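# Push the film-covered bar under the sealing arm

## Task

Push the plastic-film-covered bar over the table surface until it rests beneath the sealing arm, its long axis parallel to that arm, with the arm passing along the bar's centre line.

## Robot and tools

Robot: two arms. left_arm carries a five-finger left hand; its base sits at (+0.013, +0.309, 0) m in the scene frame. right_arm carries a right hand; its base is at (-0.028, -0.368, 0) m, turned very slightly (quat_wxyz +1.000, 0, 0, +0.004). A camera stand stands behind them. Loose objects may occasionally be nudged by outside pushes.

Scene frame: origin at table-top height, halfway between the nominal bases; +z up, +x out across the table, +y toward left_arm. Fixed cameras and the table use this frame. Every hand pose, Hand target, velocity and offset uses the arm's own base frame instead.

Hand point: a point rigid with the palm, 0.05 m in front of it and 0.15 m out from the wrist face. Its +z runs along straight fingers, +y out of the palm. On the right hand +x points across the palm away from the thumb; on the left hand +x points toward the thumb. Straight fingertips reach 0.06 to 0.07 m past the point along +z and lie 0.06 m behind it along -y. A rigid bracket on the little-finger side can strike things. Arms follow commands loosely and often rest 1 to 3 cm (sometimes 5 cm) short, mostly low; this alone does not mean contact. Small moves may not start.

Row layout (used by execute_actions and move): one flat list of 28 numbers covering both arms, each in [-1, 1], even if one arm stays still. Order: left_arm dx, dy, dz, rx, ry, rz; left hand six places; left force_limit, speed; then the same eight-plus-six pattern for right_arm. dx..rz are offsets, not poses: measured from that arm's Hand target as it stood when the action or move began, along that arm's base axes, with 1.0 meaning 0.6 m or 180 degrees. rx, ry, rz form one rotation vector, turning about the Hand target position. Repeating an offset moves further. All zeros re-requests the current Hand target. The controller limits commanded orientation to 40 degrees from the measured one per step.

Hand places: write grasp numbers a, b, c in the first three places and exactly 0 in the other three. All zero is a fully open hand. a (0 to +1) curls index and middle and bends the thumb; b curls ring and little; c swings the thumb in front of the palm. With c = 1, thumb and fingers can grip things about 0.035 to 0.065 m thick. To keep a hand unchanged, resend its last grasp numbers. force_limit runs from about 0 N at -1 to 10 N at +1 (15 N thumb); speed runs from nearly zero at -1 to full at +0.48 and above. Use speed about -0.94 or lower for gentle closing.

execute_actions(actions, cameras): actions is a list of actions; each action is up to 15 rows, one per 1/30 s step, and a short action repeats its last row to fill 15 steps. Every row in an action counts from the action's starting Hand target. Images return only for an empty actions list or when cameras names them (["all"], names, or []).

move(target, speed, blend, blocking, cameras): target is one 28-number row or a list of up to 15 rows; every row's offsets count from the same starting Hand targets. speed is the top path speed in m/s (0.002 to 4.3, default 0.25; turning limited to twice that in rad/s), one value or one per target. blend in metres rounds corners; 0 stops at each target. Paths are straight, at least 0.5 s, at most 10 s, and do not avoid obstacles or the other arm. Faster moves strike harder and stray more. Keep paths away from an arm's own base. The result adds a move: line, e.g. done, off_target, moving, held or fault, plus limits=paced (pose clipped) or limits=held (steps withheld). blocking=false returns after about 0.5 s while the move continues.

wait(seconds 0 to 10): lets time pass with the last commands held. stop: brakes a running move. zoom_image(camera, region [x0, y0, x1, y1] in pixels, at most 504 by 504) enlarges part of the newest image of cam_head_left, cam_head_right, cam_high, cam_low, cam_left_wrist or cam_right_wrist (all 896x504). show_instructions shows reference images. finished_scene(scene 1) ends the scene for good; the bar must stay in place without the robot.

Results: end_effector_position (m) and end_effector_quat_wxyz in each arm's base frame; Hand target (the base for the next offsets); joint positions, velocities (may read within noise) and torques (include gravity; numbers 3 and 4 wrap at ±28 N m); per-motor hand_measured, hand_stopped_by (moving, target, force, stalled, fault), hand_load_n (positive when pushed open), hand_force_limit, hand_speed. Action calls also list positions at some steps.

Avoid: pushing the bar or anything off the table; hitting fixed or heavy things; fast slams; collisions or presses between the two arms or hands; overloading fingers; driving into something the arm cannot reach, which heats motors (MOTOR HOT at 85 °C, arm collapse and fault at 100 °C). To end a push, command the target back behind the hand point.

Each tool is called after "Call:" as name(argument=value, ...), one argument or row to a line, values as JSON.

Reference images:

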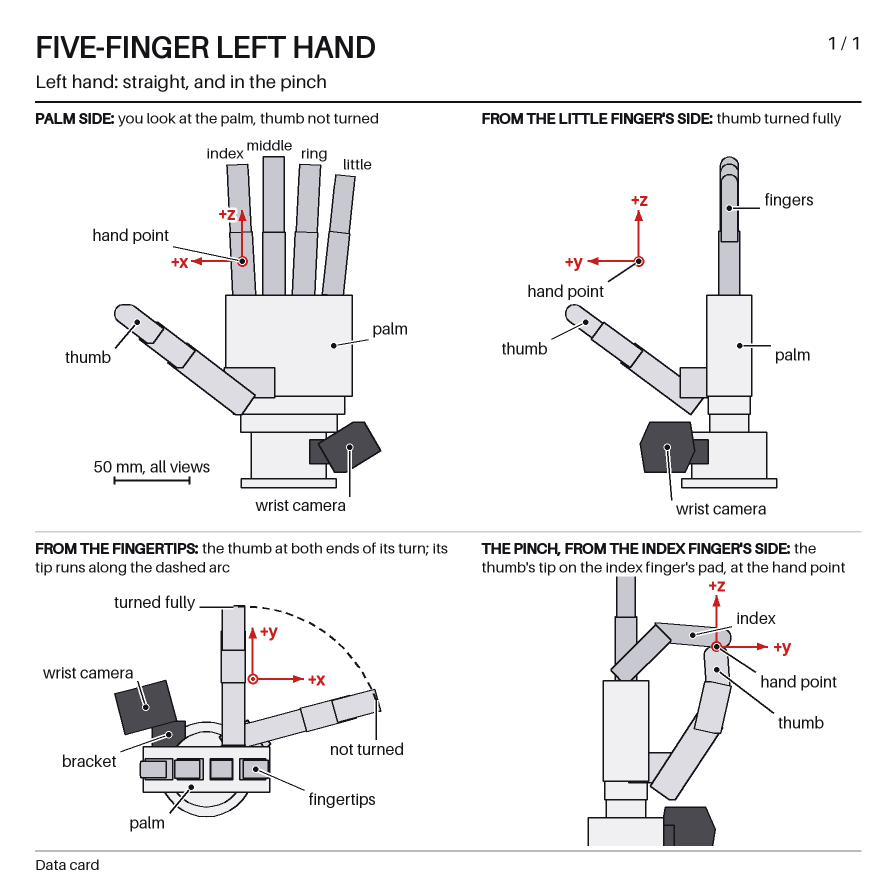

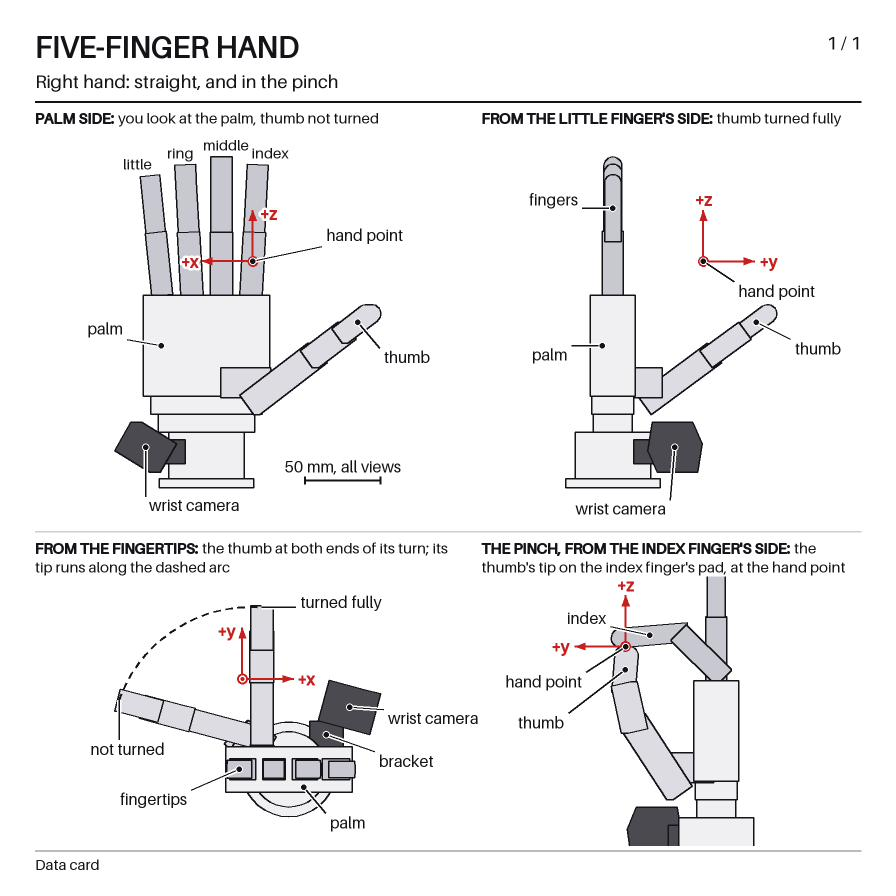

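## Session

Call:
execute_actions(
  actions=[],
)

Scene clock: 0.00 s.
left_arm: end_effector_position=(+0.2827, -0.2153, +0.1331) hand_measured=(+1.000, +1.000, +1.000, +1.000, +1.000, +1.000) hand_load_n=(+0.0, +0.0, +0.0, +0.0, +0.0, +0.0) hand_stopped_by=(target, target, target, target, target, target) hand_force_limit=0.00 hand_speed=-0.80 end_effector_quat_wxyz=(+0.573, -0.517, +0.589, -0.240) | right_arm: end_effector_position=(+0.4346, +0.3035, +0.3004) hand_measured=(+1.000, +1.000, +1.000, +1.000, +1.000, +1.000) hand_load_n=(+0.0, +0.5, +0.0, +0.0, +0.0, +0.0) hand_stopped_by=(target, target, target, target, target, target) hand_force_limit=0.00 hand_speed=-0.80 end_effector_quat_wxyz=(+0.636, -0.676, +0.132, -0.347)
Joint positions: left_arm=[-1.158 1.174 0.642 -0.672 -1.325 -0.741] | right_arm=[0.429 1.133 0.732 0.459 -0.449 -0.281]
Joint velocities: within noise
Joint torques (N m): no reading
Heat: left arm: hottest wrist pitch 31 °C; right arm: hottest shoulder 34 °C.
Hand target: left_arm +0.2861, -0.2230, +0.1418; +0.571, -0.522, +0.583, -0.250 | right_arm +0.4394, +0.3057, +0.3216; +0.644, -0.664, +0.124, -0.358

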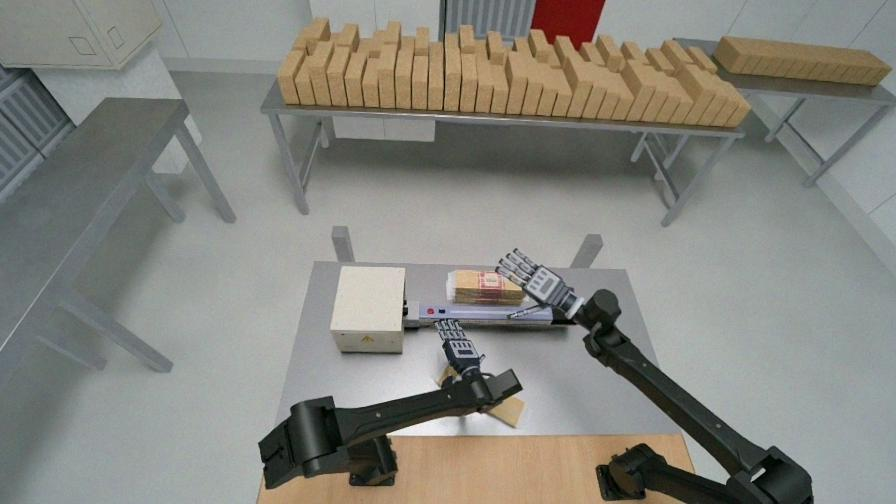

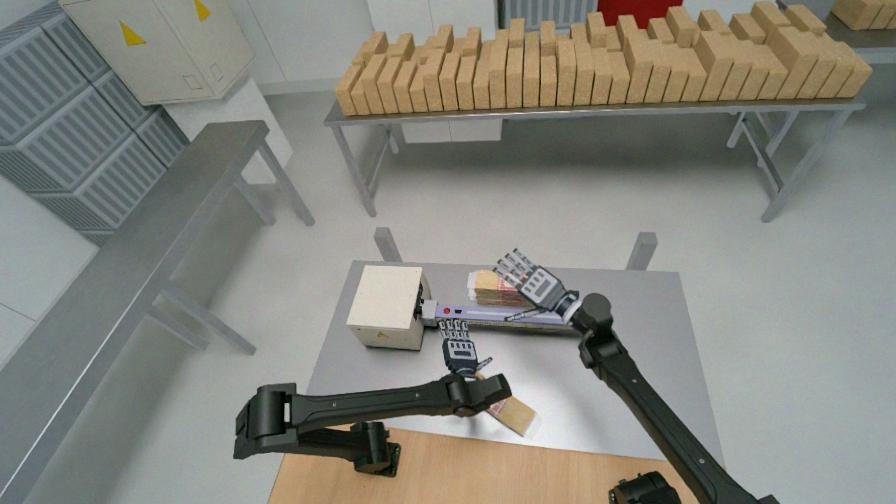

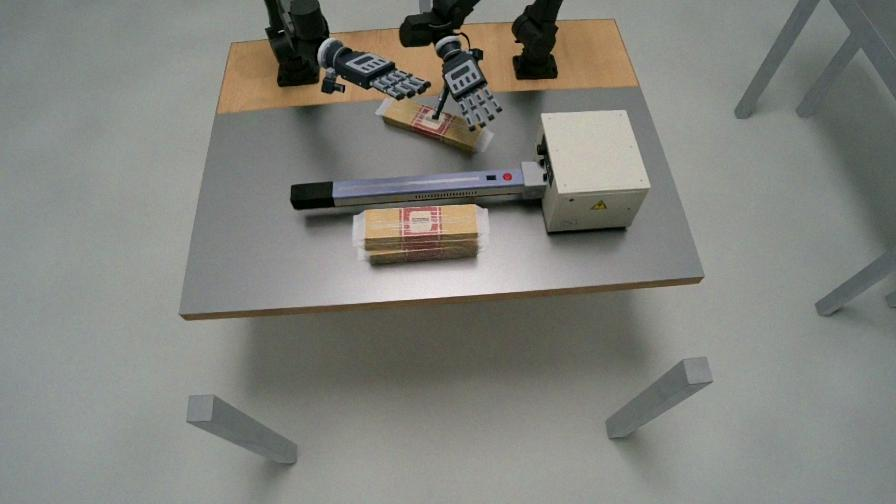

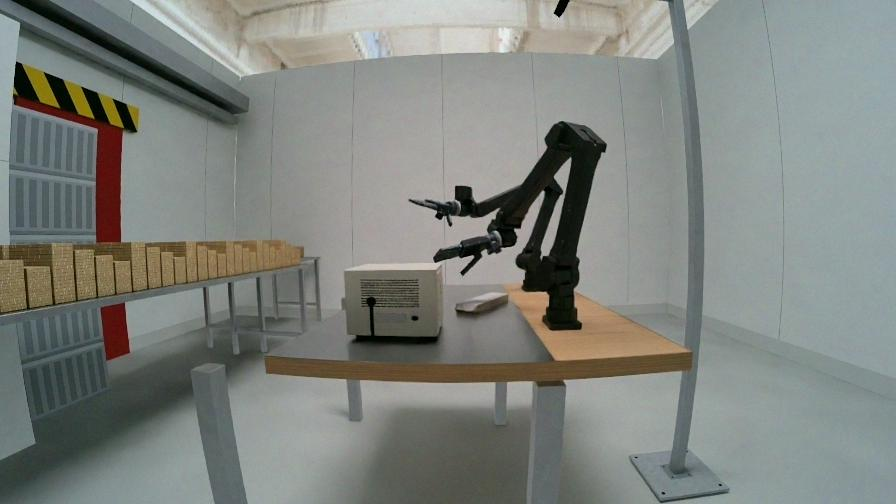

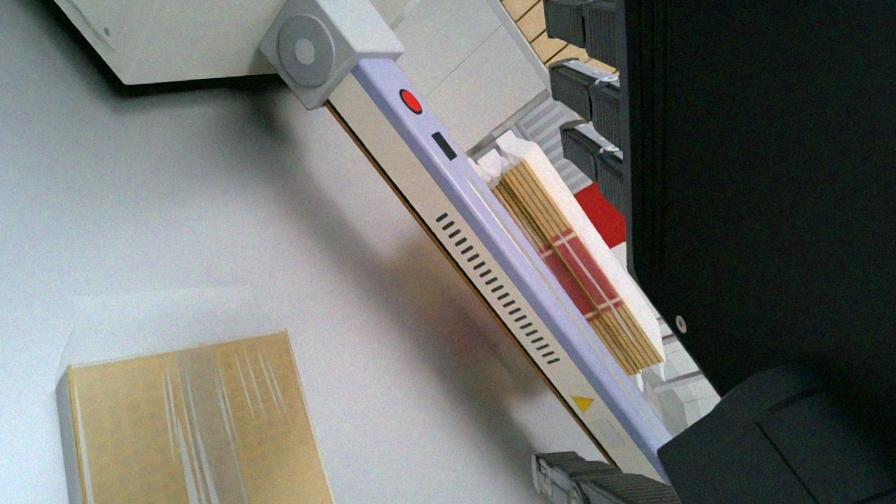

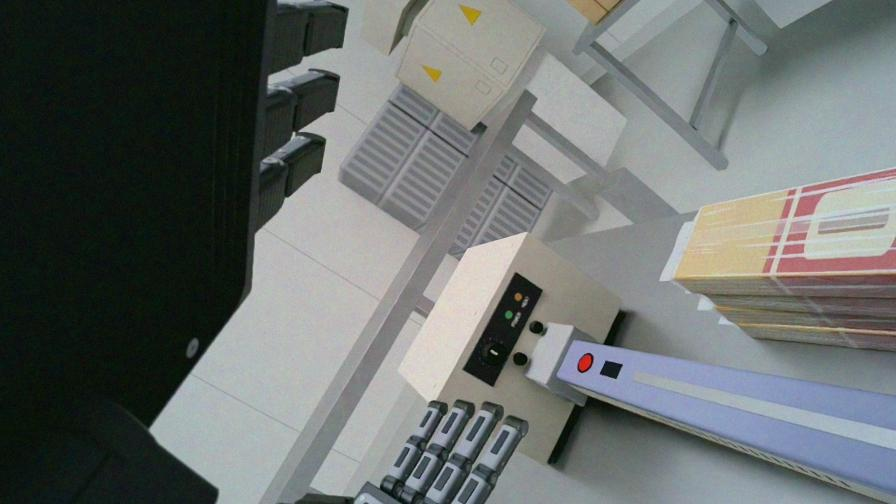

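Call:
zoom_image(
  camera="cam_high",
  region=[280, 80, 660, 294],
)

Call:
zoom_image(
  camera="cam_head_left",
  region=[270, 240, 690, 476],
)

Call:
zoom_image(
  camera="cam_low",
  region=[260, 180, 640, 394],
)

Scaled by 1.326 from the camera's 896x504 image, which has a finer 1280x720 frame.

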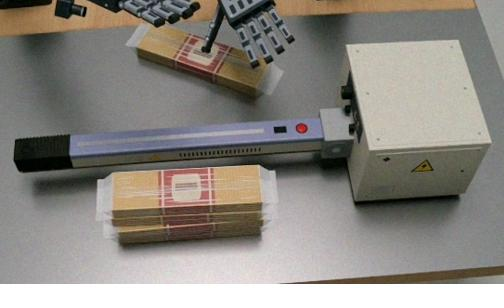

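Scaled by 1.200 from the camera's 896x504 image, which has a finer 1280x720 frame.

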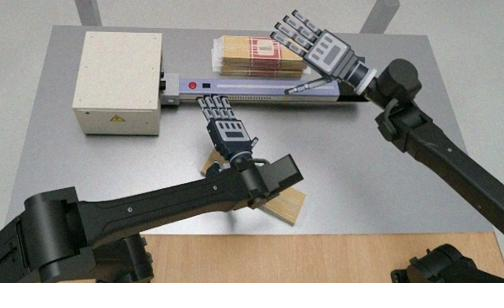

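Scaled by 1.326 from the camera's 896x504 image, which has a finer 1280x720 frame.

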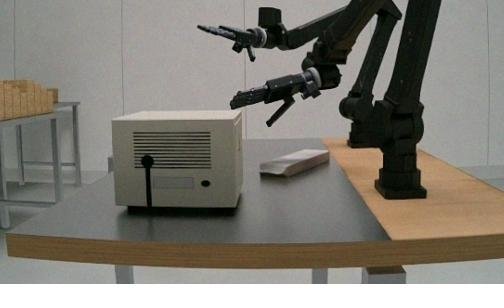

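Call:
move(
  target=[
    [-0.01,0.372,0.397,0,0,0,0,0,0,0,0,0,0,-0.8,0,0,0,0,0,0,0,0,0,0,0,0,0,-0.8],
    [-0.01,0.372,0.397,0,0,0,0,0,0,0,0,0,0,-0.8,-0.583,-0.114,-0.119,-0.0815,0.4055,-0.2957,0,0,0,0,0,0,0,-0.8],
  ],
  speed=0.3,
  blend=0.03,
  cameras=["all"],
)

Scene clock: 158.77 s.
left_arm: end_effector_position=(+0.2787, -0.0032, +0.3458) hand_measured=(+1.000, +1.000, +1.000, +1.000, +1.000, +1.000) hand_load_n=(+0.0, +0.0, +0.0, +0.0, +0.0, -0.5) hand_stopped_by=(target, target, target, target, target, target) hand_force_limit=0.00 hand_speed=-0.80 end_effector_quat_wxyz=(+0.559, -0.523, +0.600, -0.234) | right_arm: end_effector_position=(+0.0866, +0.2233, +0.2261) hand_measured=(+1.000, +1.000, +1.000, +1.000, +1.000, +1.000) hand_load_n=(+0.0, +0.0, +0.0, -0.5, +0.0, +0.0) hand_stopped_by=(target, target, target, target, target, target) hand_force_limit=0.00 hand_speed=-0.80 end_effector_quat_wxyz=(-0.132, +0.698, -0.685, +0.162)
Joint positions: left_arm=[-0.436 0.428 0.802 -0.738 -0.724 0.21] | right_arm=[1.271 0.855 0.965 -1.589 0.411 1.234]
Joint torques (N m): left_arm=[2.14 2.73 14.87 1.87 -0.11 0.21] | right_arm=[-0.21 -1.44 11.34 -0.02 0.46 0.11]
Heat: left arm: hottest elbow 39 °C; right arm: hottest elbow 50 °C.
Hand target: left_arm +0.2801, +0.0002, +0.3799; +0.570, -0.522, +0.583, -0.250 | right_arm +0.0896, +0.2373, +0.2502; -0.153, +0.691, -0.690, +0.153
Off the commanded pose: left_arm 0.034 m, 3 deg | right_arm 0.028 m, 3 deg.
move: off_target (left_arm, right_arm)

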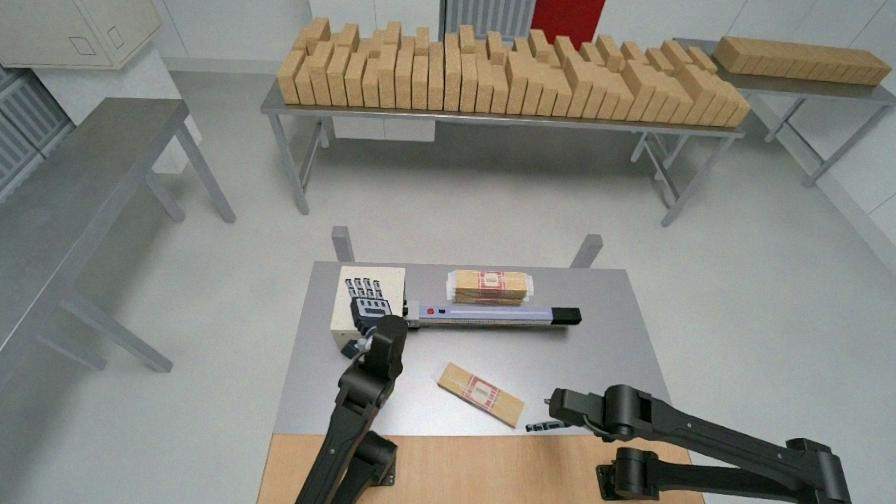

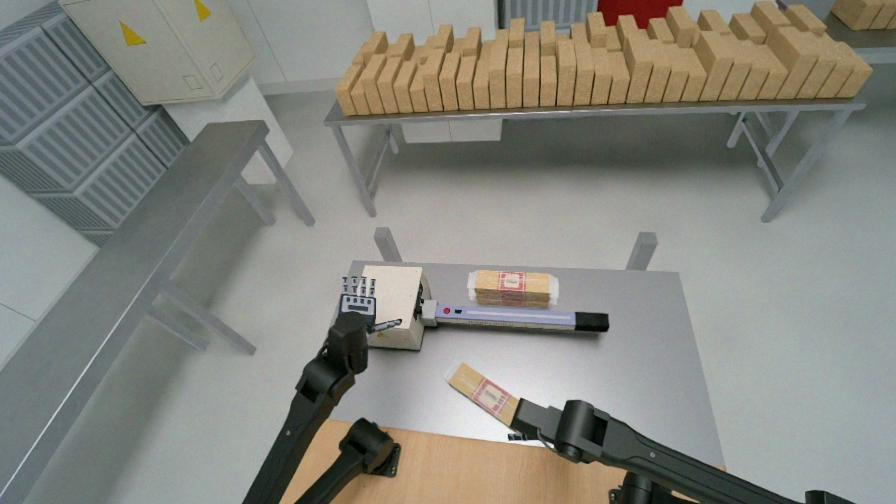

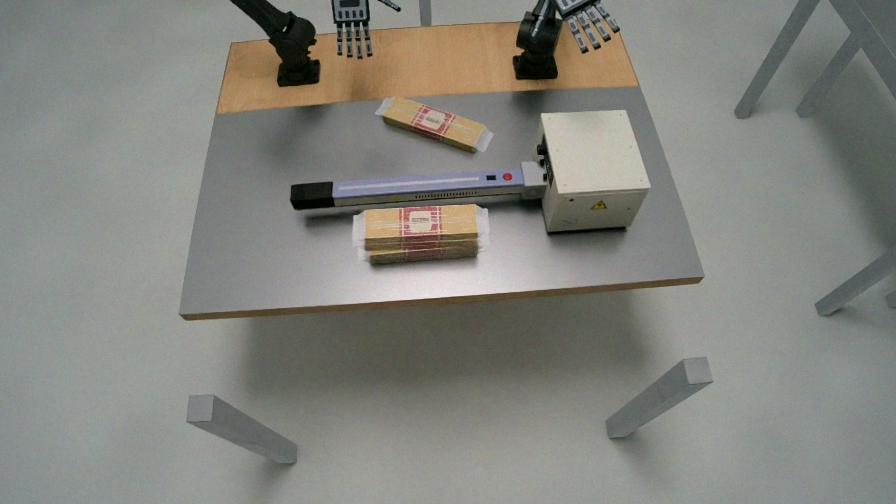

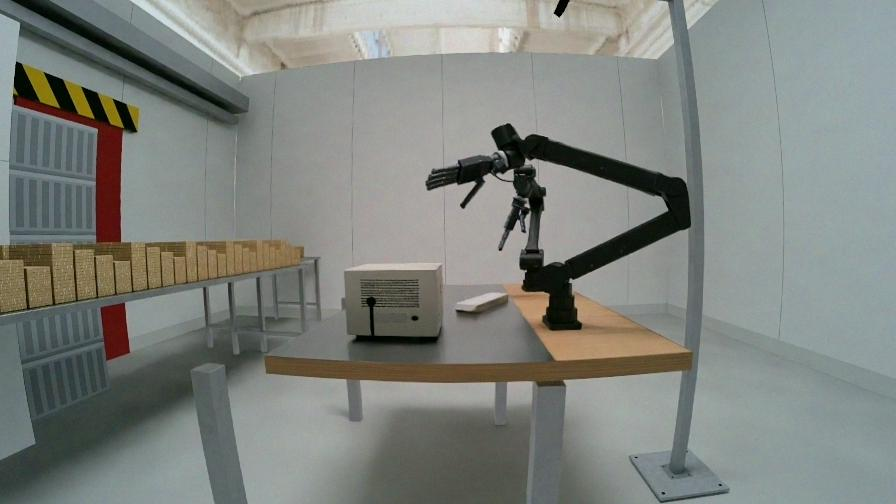

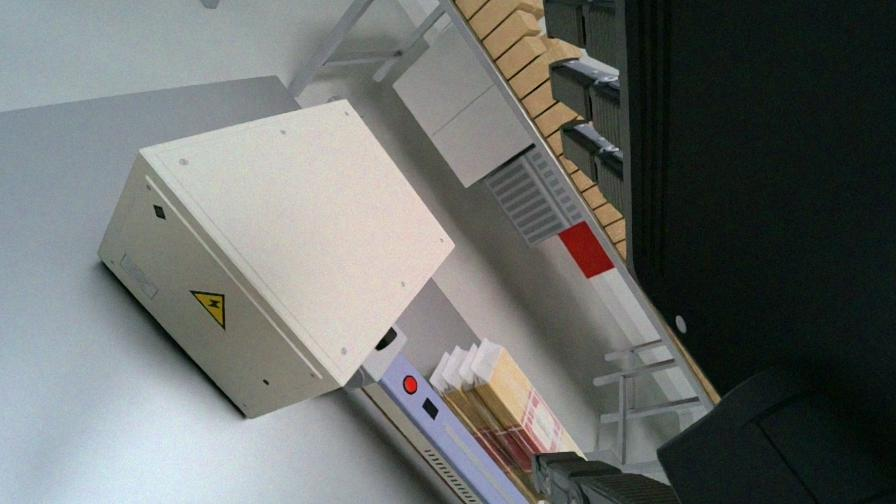

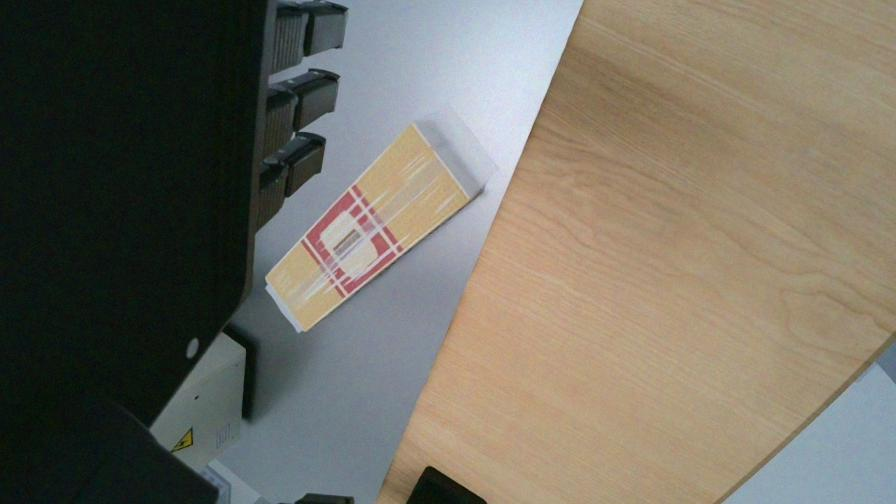

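Call:
zoom_image(
  camera="cam_high",
  region=[280, 0, 580, 169],
)

Call:
zoom_image(
  camera="cam_high",
  region=[280, 130, 580, 299],
)

Call:
zoom_image(
  camera="cam_low",
  region=[330, 120, 630, 340],
)

Scaled by 1.680 from the camera's 896x504 image, which has a finer 1280x720 frame.

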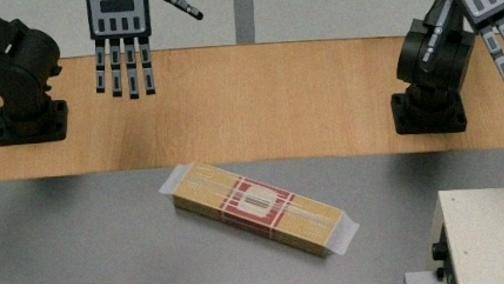

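Scaled by 1.680 from the camera's 896x504 image, which has a finer 1280x720 frame.

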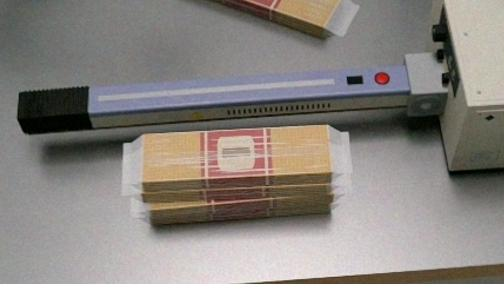

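Scaled by 1.680 from the camera's 896x504 image, which has a finer 1280x720 frame.

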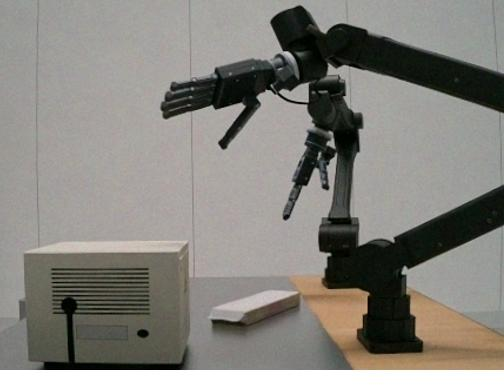

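Call:
move(
  target=[0,0,0,0,0,0,0,0,0,0,0,0,0,-0.8,-0.089,0.13,-0.23,0,0,0,0,0,0,0,0,0,0,-0.8],
  speed=0.25,
  cameras=["cam_high","cam_low","cam_right_wrist"],
)

Scene clock: 274.30 s.
left_arm: end_effector_position=(+0.2787, -0.0032, +0.3458) hand_measured=(+1.000, +1.000, +1.000, +1.000, +1.000, +1.000) hand_load_n=(+0.0, +0.0, -0.5, +0.0, +0.0, +0.0) hand_stopped_by=(target, target, target, target, target, target) hand_force_limit=0.00 hand_speed=-0.80 end_effector_quat_wxyz=(+0.559, -0.523, +0.600, -0.234) | right_arm: end_effector_position=(+0.0377, +0.3115, +0.1144) hand_measured=(+1.000, +1.000, +1.000, +1.000, +1.000, +1.000) hand_load_n=(+0.0, +0.0, +0.0, +0.0, +0.0, +0.0) hand_stopped_by=(target, target, target, target, target, target) hand_force_limit=0.00 hand_speed=-0.80 end_effector_quat_wxyz=(-0.149, +0.694, -0.688, +0.155)
Joint positions: left_arm=[-0.436 0.428 0.802 -0.738 -0.724 0.21] | right_arm=[1.533 1.116 0.823 -1.267 0.432 1.521]
Joint torques (N m): left_arm=[1.73 2.67 14.91 2.03 -0.11 0.2] | right_arm=[-0.26 -5.3 6.58 0.77 0.47 0.14]
Heat: left arm: hottest elbow 56 °C; right arm: hottest elbow 52 °C.
Hand target: left_arm +0.2801, +0.0002, +0.3799; +0.570, -0.522, +0.583, -0.250 | right_arm +0.0362, +0.3154, +0.1123; -0.153, +0.691, -0.690, +0.153
Off the commanded pose: left_arm 0.034 m, 3 deg | right_arm 0.005 m, 1 deg.
move: off_target (left_arm)
Images, in order (width x height): cam_high 896x504, cam_low 896x504, cam_right_wrist 896x504.

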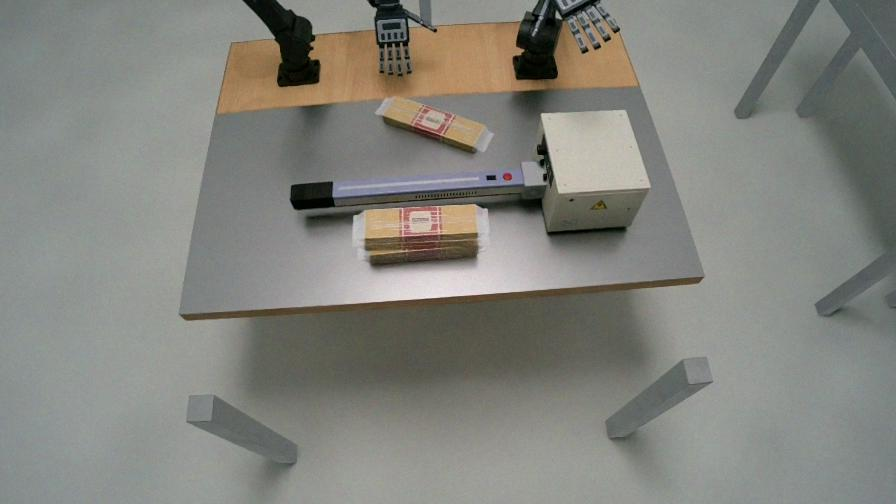

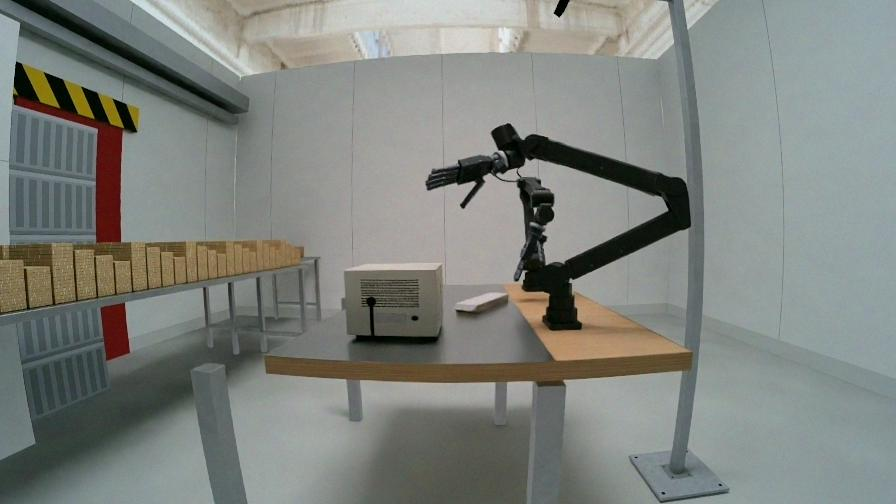

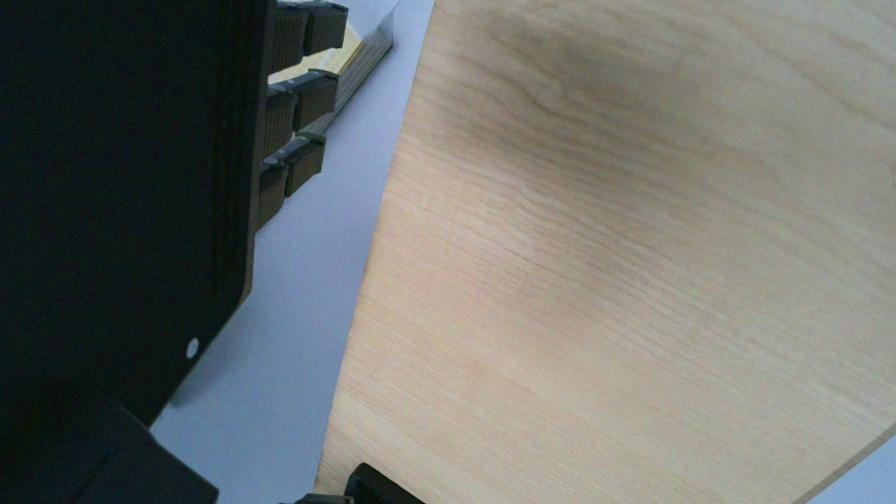

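Call:
move(
  target=[-0.033,0,-0.333,0,0,0,0,0,0,0,0,0,0,-0.8,0,0,-0.098,0,0,0,0,0,0,0,0,0,0,-0.8],
  speed=0.2,
  cameras=["cam_high","cam_low","cam_head_left"],
)

Call:
zoom_image(
  camera="cam_low",
  region=[420, 240, 600, 341],
)

Call:
zoom_image(
  camera="cam_high",
  region=[340, 20, 540, 132],
)

Scene clock: 291.67 s.
left_arm: end_effector_position=(+0.2591, +0.0039, +0.1808) hand_measured=(+1.000, +1.000, +1.000, +1.000, +1.000, +1.000) hand_load_n=(+0.0, +0.0, +0.0, +0.0, +0.0, +0.0) hand_stopped_by=(target, target, target, target, target, target) hand_force_limit=0.00 hand_speed=-0.80 end_effector_quat_wxyz=(+0.570, -0.520, +0.590, -0.237) | right_arm: end_effector_position=(+0.0377, +0.3139, +0.0576) hand_measured=(+1.000, +1.000, +1.000, +1.000, +1.000, +1.000) hand_load_n=(+0.0, +0.0, +0.0, +0.0, +0.0, +0.0) hand_stopped_by=(target, target, target, target, target, target) hand_force_limit=0.00 hand_speed=-0.80 end_effector_quat_wxyz=(-0.151, +0.693, -0.688, +0.153)
Joint positions: left_arm=[-0.483 0.17 0.316 -0.487 -0.782 0.208] | right_arm=[1.533 1.186 0.714 -1.082 0.432 1.522]
Joint torques (N m): left_arm=[0.32 2.67 9.01 2.44 -0.41 -0.07] | right_arm=[-0.26 -5.54 5.87 0.75 0.47 0.12]
Heat: left arm: hottest elbow 56 °C; right arm: hottest elbow 50 °C.
Hand target: left_arm +0.2603, +0.0003, +0.1801; +0.571, -0.522, +0.583, -0.249 | right_arm +0.0361, +0.3153, +0.0534; -0.153, +0.691, -0.690, +0.153
Off the commanded pose: left_arm 0.004 m, 2 deg | right_arm 0.005 m, 0 deg.
move: done
Images, in order (width x height): cam_head_left 896x504, cam_high 896x504, cam_low 896x504.

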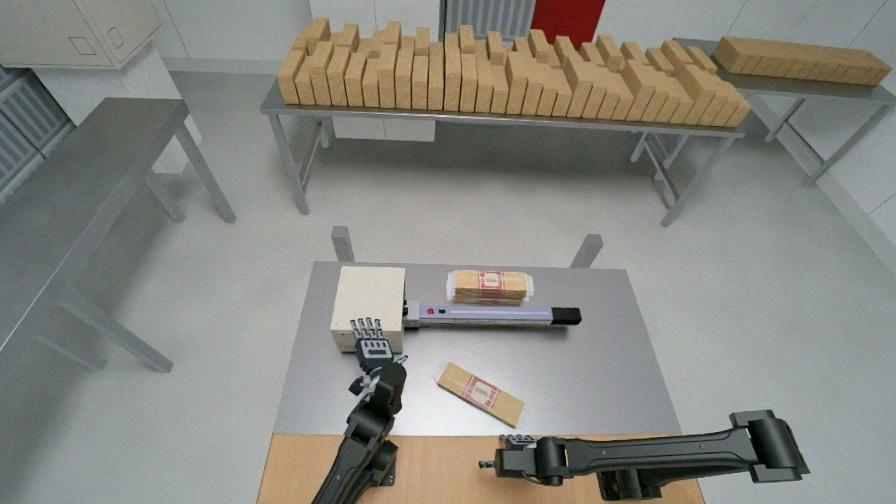

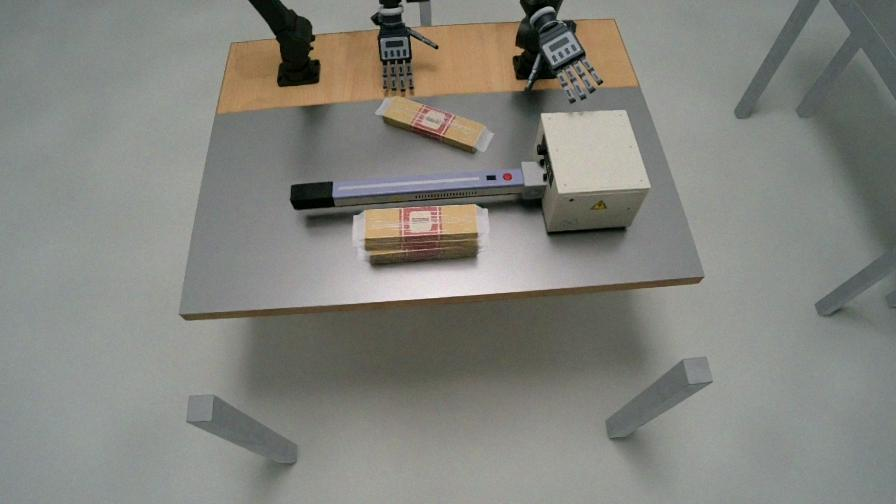

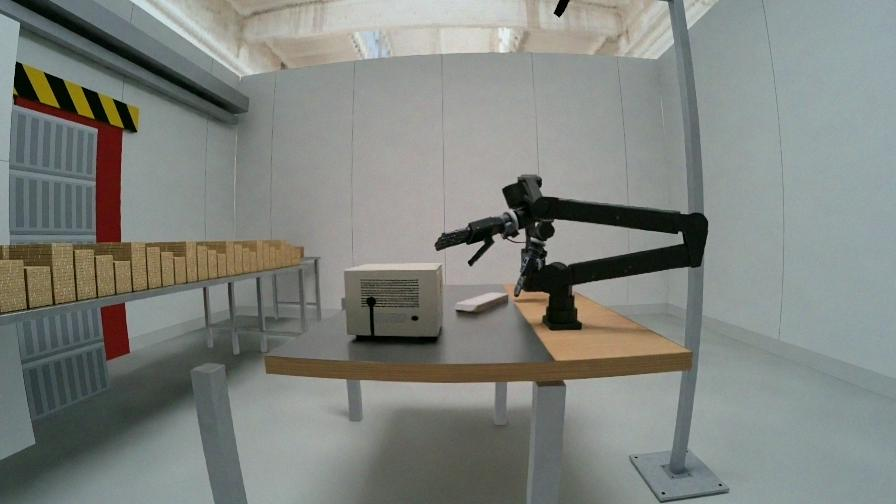

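Scaled by 2.800 from the camera's 896x504 image, which has a finer 1280x720 frame.

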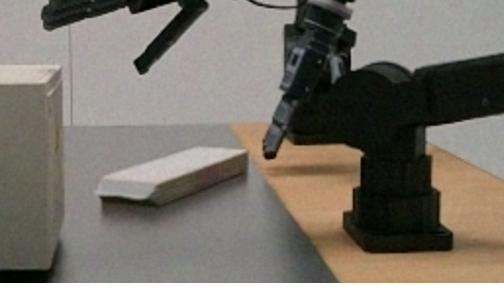

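Scaled by 2.520 from the camera's 896x504 image, which has a finer 1280x720 frame.

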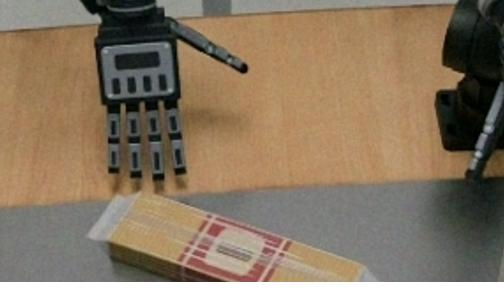

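Call:
move(
  target=[
    [0,0,0,0,0,0,0,0,0,0,0,0,0,-0.8,0,0,-0.014,0,0,0,0,0,0,0,0,0,0,-0.8],
    [0,0,0,0,0,0,0,0,0,0,0,0,0,-0.8,0.09,0,-0.016,0,0,0,0,0,0,0,0,0,0,-0.8],
  ],
  speed=0.1,
  cameras=["cam_high","cam_low"],
)

Call:
zoom_image(
  camera="cam_low",
  region=[420, 240, 600, 341],
)

Call:
zoom_image(
  camera="cam_high",
  region=[340, 40, 540, 152],
)

Scene clock: 308.23 s.
left_arm: end_effector_position=(+0.2592, +0.0039, +0.1808) hand_measured=(+1.000, +1.000, +1.000, +1.000, +1.000, +1.000) hand_load_n=(+0.0, +0.0, +0.0, +0.0, +0.0, +0.0) hand_stopped_by=(target, target, target, target, target, target) hand_force_limit=0.00 hand_speed=-0.80 end_effector_quat_wxyz=(+0.570, -0.520, +0.589, -0.238) | right_arm: end_effector_position=(+0.0883, +0.3177, +0.0496) hand_measured=(+1.000, +1.000, +1.000, +1.000, +1.000, +1.000) hand_load_n=(+0.5, +0.0, +0.0, +0.0, +0.0, +0.0) hand_stopped_by=(target, target, target, target, target, target) hand_force_limit=0.00 hand_speed=-0.80 end_effector_quat_wxyz=(-0.158, +0.688, -0.692, +0.151)
Joint positions: left_arm=[-0.483 0.17 0.316 -0.486 -0.782 0.208] | right_arm=[1.366 1.202 0.699 -0.964 0.429 1.35]
Joint torques (N m): left_arm=[0.73 2.84 9.01 2.55 -0.37 -0.08] | right_arm=[-1.55 -5.77 5.75 0.96 0.22 -0.13]
Heat: left arm: hottest elbow 50 °C; right arm: hottest elbow 48 °C.
Hand target: left_arm +0.2603, +0.0003, +0.1801; +0.571, -0.522, +0.583, -0.250 | right_arm +0.0901, +0.3153, +0.0438; -0.153, +0.691, -0.690, +0.153
Off the commanded pose: left_arm 0.004 m, 2 deg | right_arm 0.007 m, 1 deg.
move: done
Images, in order (width x height): cam_high 896x504, cam_low 896x504.

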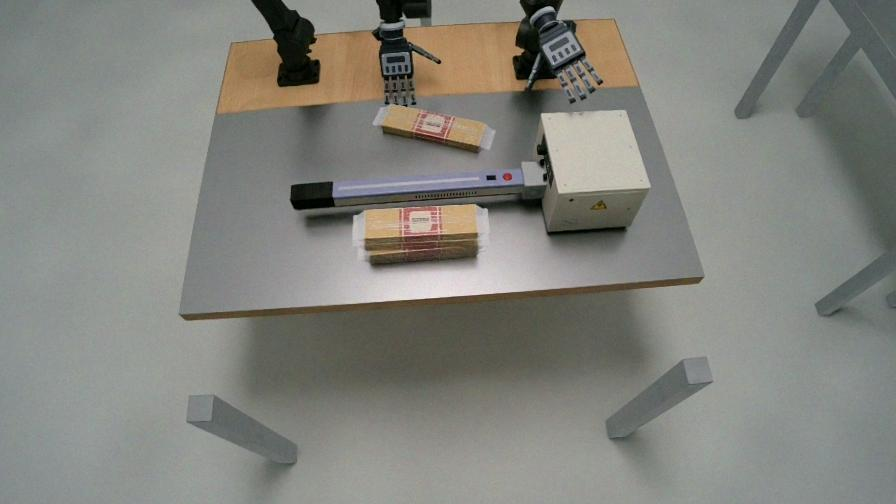

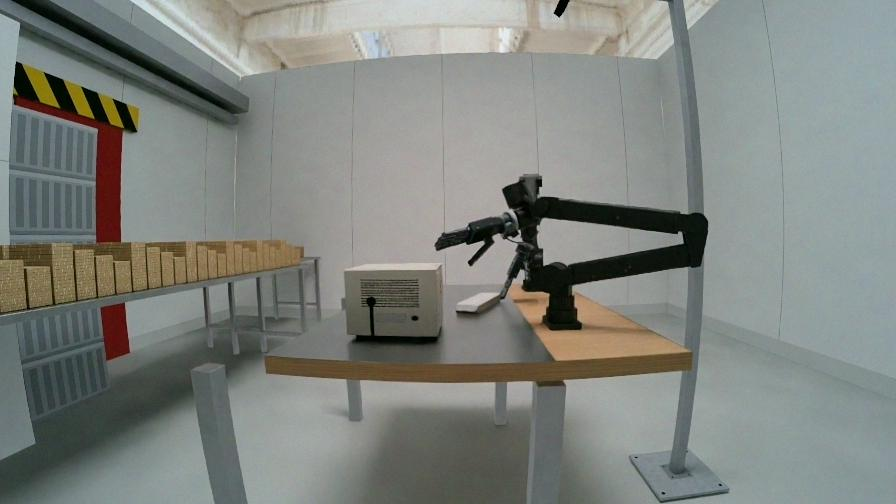

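Scaled by 2.800 from the camera's 896x504 image, which has a finer 1280x720 frame.

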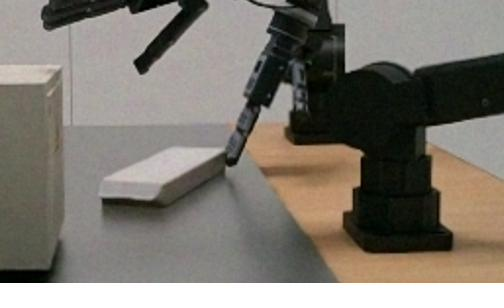

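Scaled by 2.520 from the camera's 896x504 image, which has a finer 1280x720 frame.

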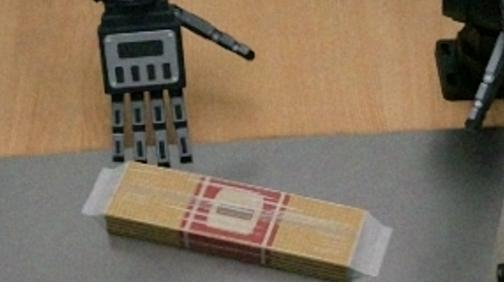

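Call:
move(
  target=[0,0,0,0,0,0,0,0,0,0,0,0,0,-0.8,0.1,0,-0.006,0,0,0,0,0,0,0,0,0,0,-0.8],
  speed=0.1,
  cameras=["cam_high","cam_low"],
)

Call:
zoom_image(
  camera="cam_low",
  region=[420, 240, 600, 341],
)

Call:
zoom_image(
  camera="cam_high",
  region=[340, 40, 540, 152],
)

Scene clock: 318.13 s.
left_arm: end_effector_position=(+0.2592, +0.0039, +0.1808) hand_measured=(+1.000, +1.000, +1.000, +1.000, +1.000, +1.000) hand_load_n=(+0.0, +0.0, +0.0, +0.0, +0.0, +0.0) hand_stopped_by=(target, target, target, target, target, target) hand_force_limit=0.00 hand_speed=-0.80 end_effector_quat_wxyz=(+0.570, -0.520, +0.589, -0.238) | right_arm: end_effector_position=(+0.1434, +0.3074, +0.0385) hand_measured=(+1.000, +1.000, +1.000, +1.000, +1.000, +1.000) hand_load_n=(+0.0, +0.0, +0.0, +0.0, +0.0, +0.0) hand_stopped_by=(target, target, target, target, target, target) hand_force_limit=0.00 hand_speed=-0.80 end_effector_quat_wxyz=(-0.147, +0.691, -0.691, +0.157)
Joint positions: left_arm=[-0.483 0.17 0.316 -0.486 -0.782 0.208] | right_arm=[1.178 1.243 0.699 -0.867 0.404 1.145]
Joint torques (N m): left_arm=[0.38 2.9 8.99 2.47 -0.35 -0.04] | right_arm=[-1.79 -6.12 7.23 1.35 0.15 -0.18]
Heat: left arm: hottest elbow 48 °C; right arm: hottest elbow 47 °C.
Hand target: left_arm +0.2603, +0.0003, +0.1801; +0.571, -0.522, +0.583, -0.250 | right_arm +0.1501, +0.3153, +0.0402; -0.153, +0.691, -0.690, +0.153
Off the commanded pose: left_arm 0.004 m, 2 deg | right_arm 0.011 m, 1 deg.
move: off_target (right_arm)
Images, in order (width x height): cam_high 896x504, cam_low 896x504.

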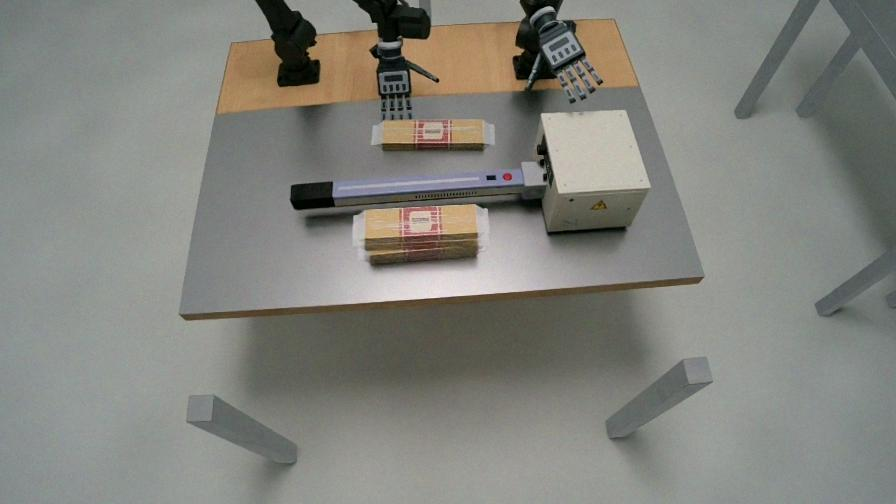

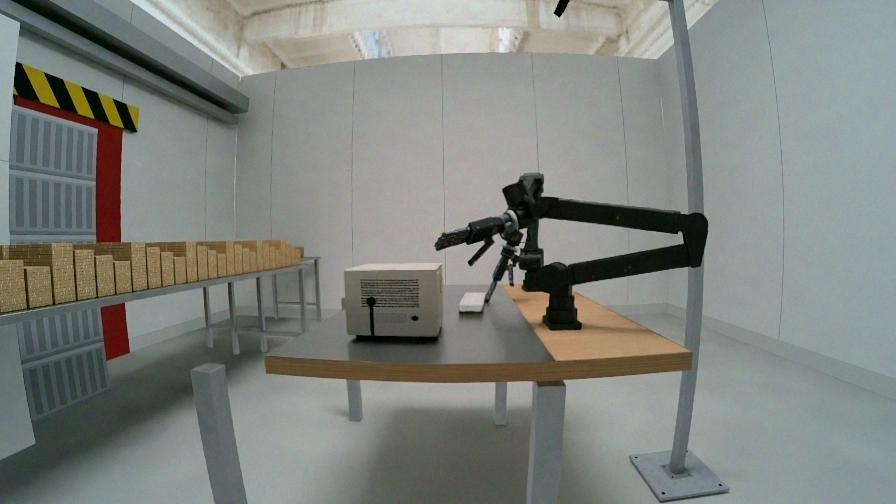

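Scaled by 2.800 from the camera's 896x504 image, which has a finer 1280x720 frame.

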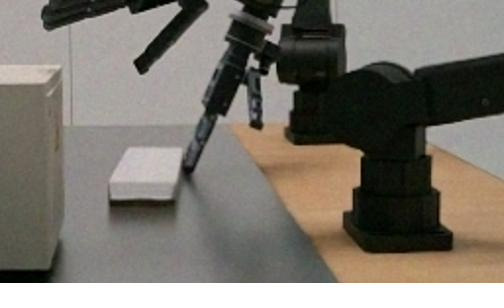

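Scaled by 2.520 from the camera's 896x504 image, which has a finer 1280x720 frame.

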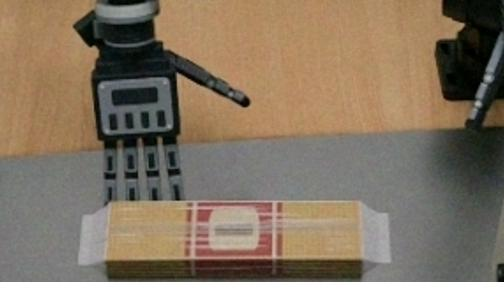

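Call:
move(
  target=[
    [0,0,0,0,0,0,0,0,0,0,0,0,0,-0.8,0.035,0,0.005,0,0,0,0,0,0,0,0,0,0,-0.8],
    [0,0,0,0,0,0,0,0,0,0,0,0,0,-0.8,-0.01,0,0.013,0,0,0,0,0,0,0,0,0,0,-0.8],
    [0,0,0,0,0,0,0,0,0,0,0,0,0,-0.8,-0.01,0.18,0.013,0,0,0,0,0,0,0,0,0,0,-0.8],
  ],
  speed=[0.1,0.15,0.15],
  cameras=["cam_high","cam_low"],
)

Call:
zoom_image(
  camera="cam_low",
  region=[420, 240, 600, 341],
)

Call:
zoom_image(
  camera="cam_high",
  region=[340, 40, 540, 152],
)

Scene clock: 349.33 s.
left_arm: end_effector_position=(+0.2592, +0.0039, +0.1808) hand_measured=(+1.000, +1.000, +1.000, +1.000, +1.000, +1.000) hand_load_n=(+0.0, +0.0, +0.0, +0.0, +0.0, -0.5) hand_stopped_by=(target, target, target, target, target, target) hand_force_limit=0.00 hand_speed=-0.80 end_effector_quat_wxyz=(+0.570, -0.520, +0.589, -0.238) | right_arm: end_effector_position=(+0.1429, +0.4002, +0.0392) hand_measured=(+1.000, +1.000, +1.000, +1.000, +1.000, +1.000) hand_load_n=(+0.5, +0.0, +0.0, +0.0, +0.0, +0.0) hand_stopped_by=(target, target, target, target, target, target) hand_force_limit=0.00 hand_speed=-0.80 end_effector_quat_wxyz=(-0.142, +0.694, -0.687, +0.162)
Joint positions: left_arm=[-0.483 0.17 0.316 -0.486 -0.782 0.208] | right_arm=[1.272 1.488 0.942 -0.915 0.421 1.238]
Joint torques (N m): left_arm=[0.21 2.37 9.11 2.55 -0.35 -0.07] | right_arm=[-0.03 -9.47 9.69 0.23 0.19 0.13]
Heat: left arm: hottest elbow 43 °C; right arm: hottest elbow 45 °C.
Hand target: left_arm +0.2603, +0.0003, +0.1801; +0.571, -0.522, +0.583, -0.250 | right_arm +0.1442, +0.4233, +0.0481; -0.153, +0.691, -0.690, +0.153
Off the commanded pose: left_arm 0.004 m, 2 deg | right_arm 0.025 m, 2 deg.
move: off_target (right_arm)
Images, in order (width x height): cam_high 896x504, cam_low 896x504.

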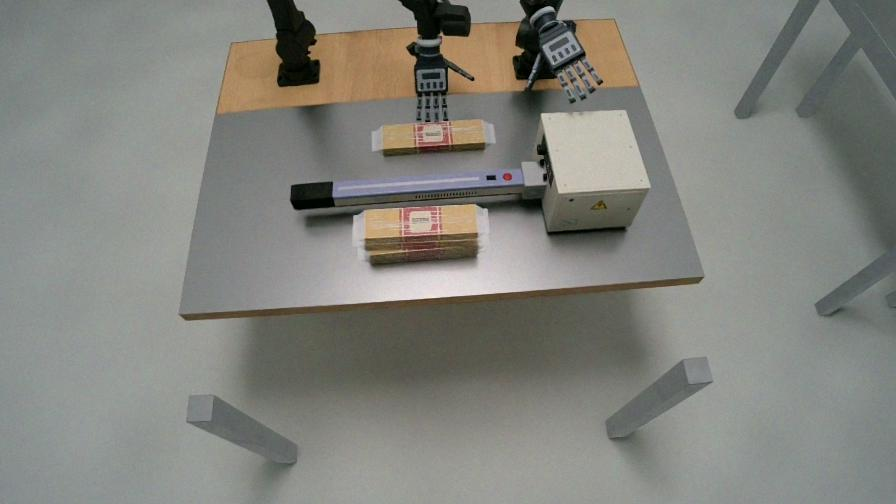

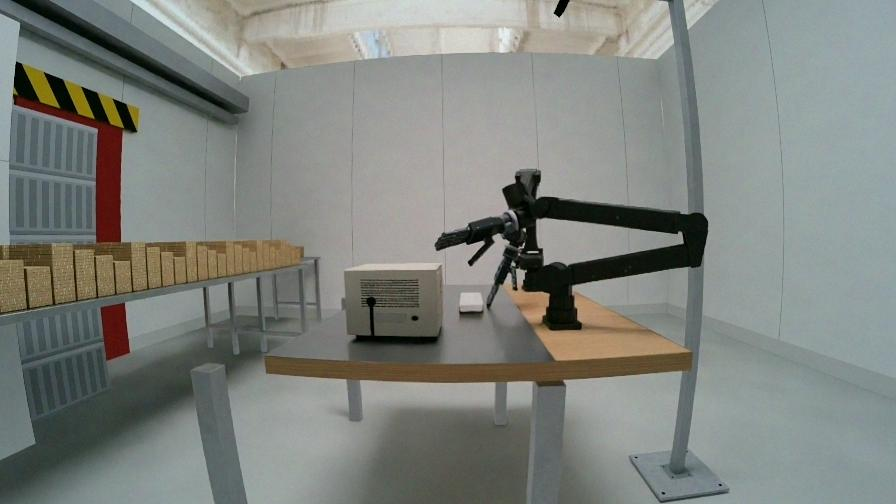

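Scaled by 2.800 from the camera's 896x504 image, which has a finer 1280x720 frame.

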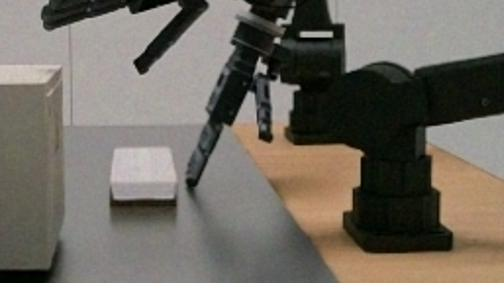

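Scaled by 2.520 from the camera's 896x504 image, which has a finer 1280x720 frame.

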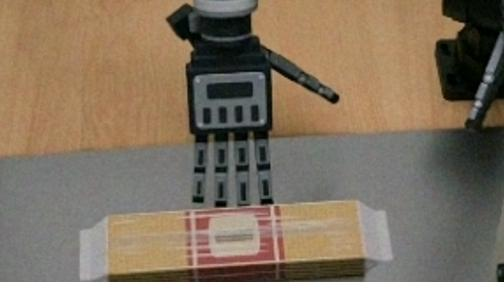

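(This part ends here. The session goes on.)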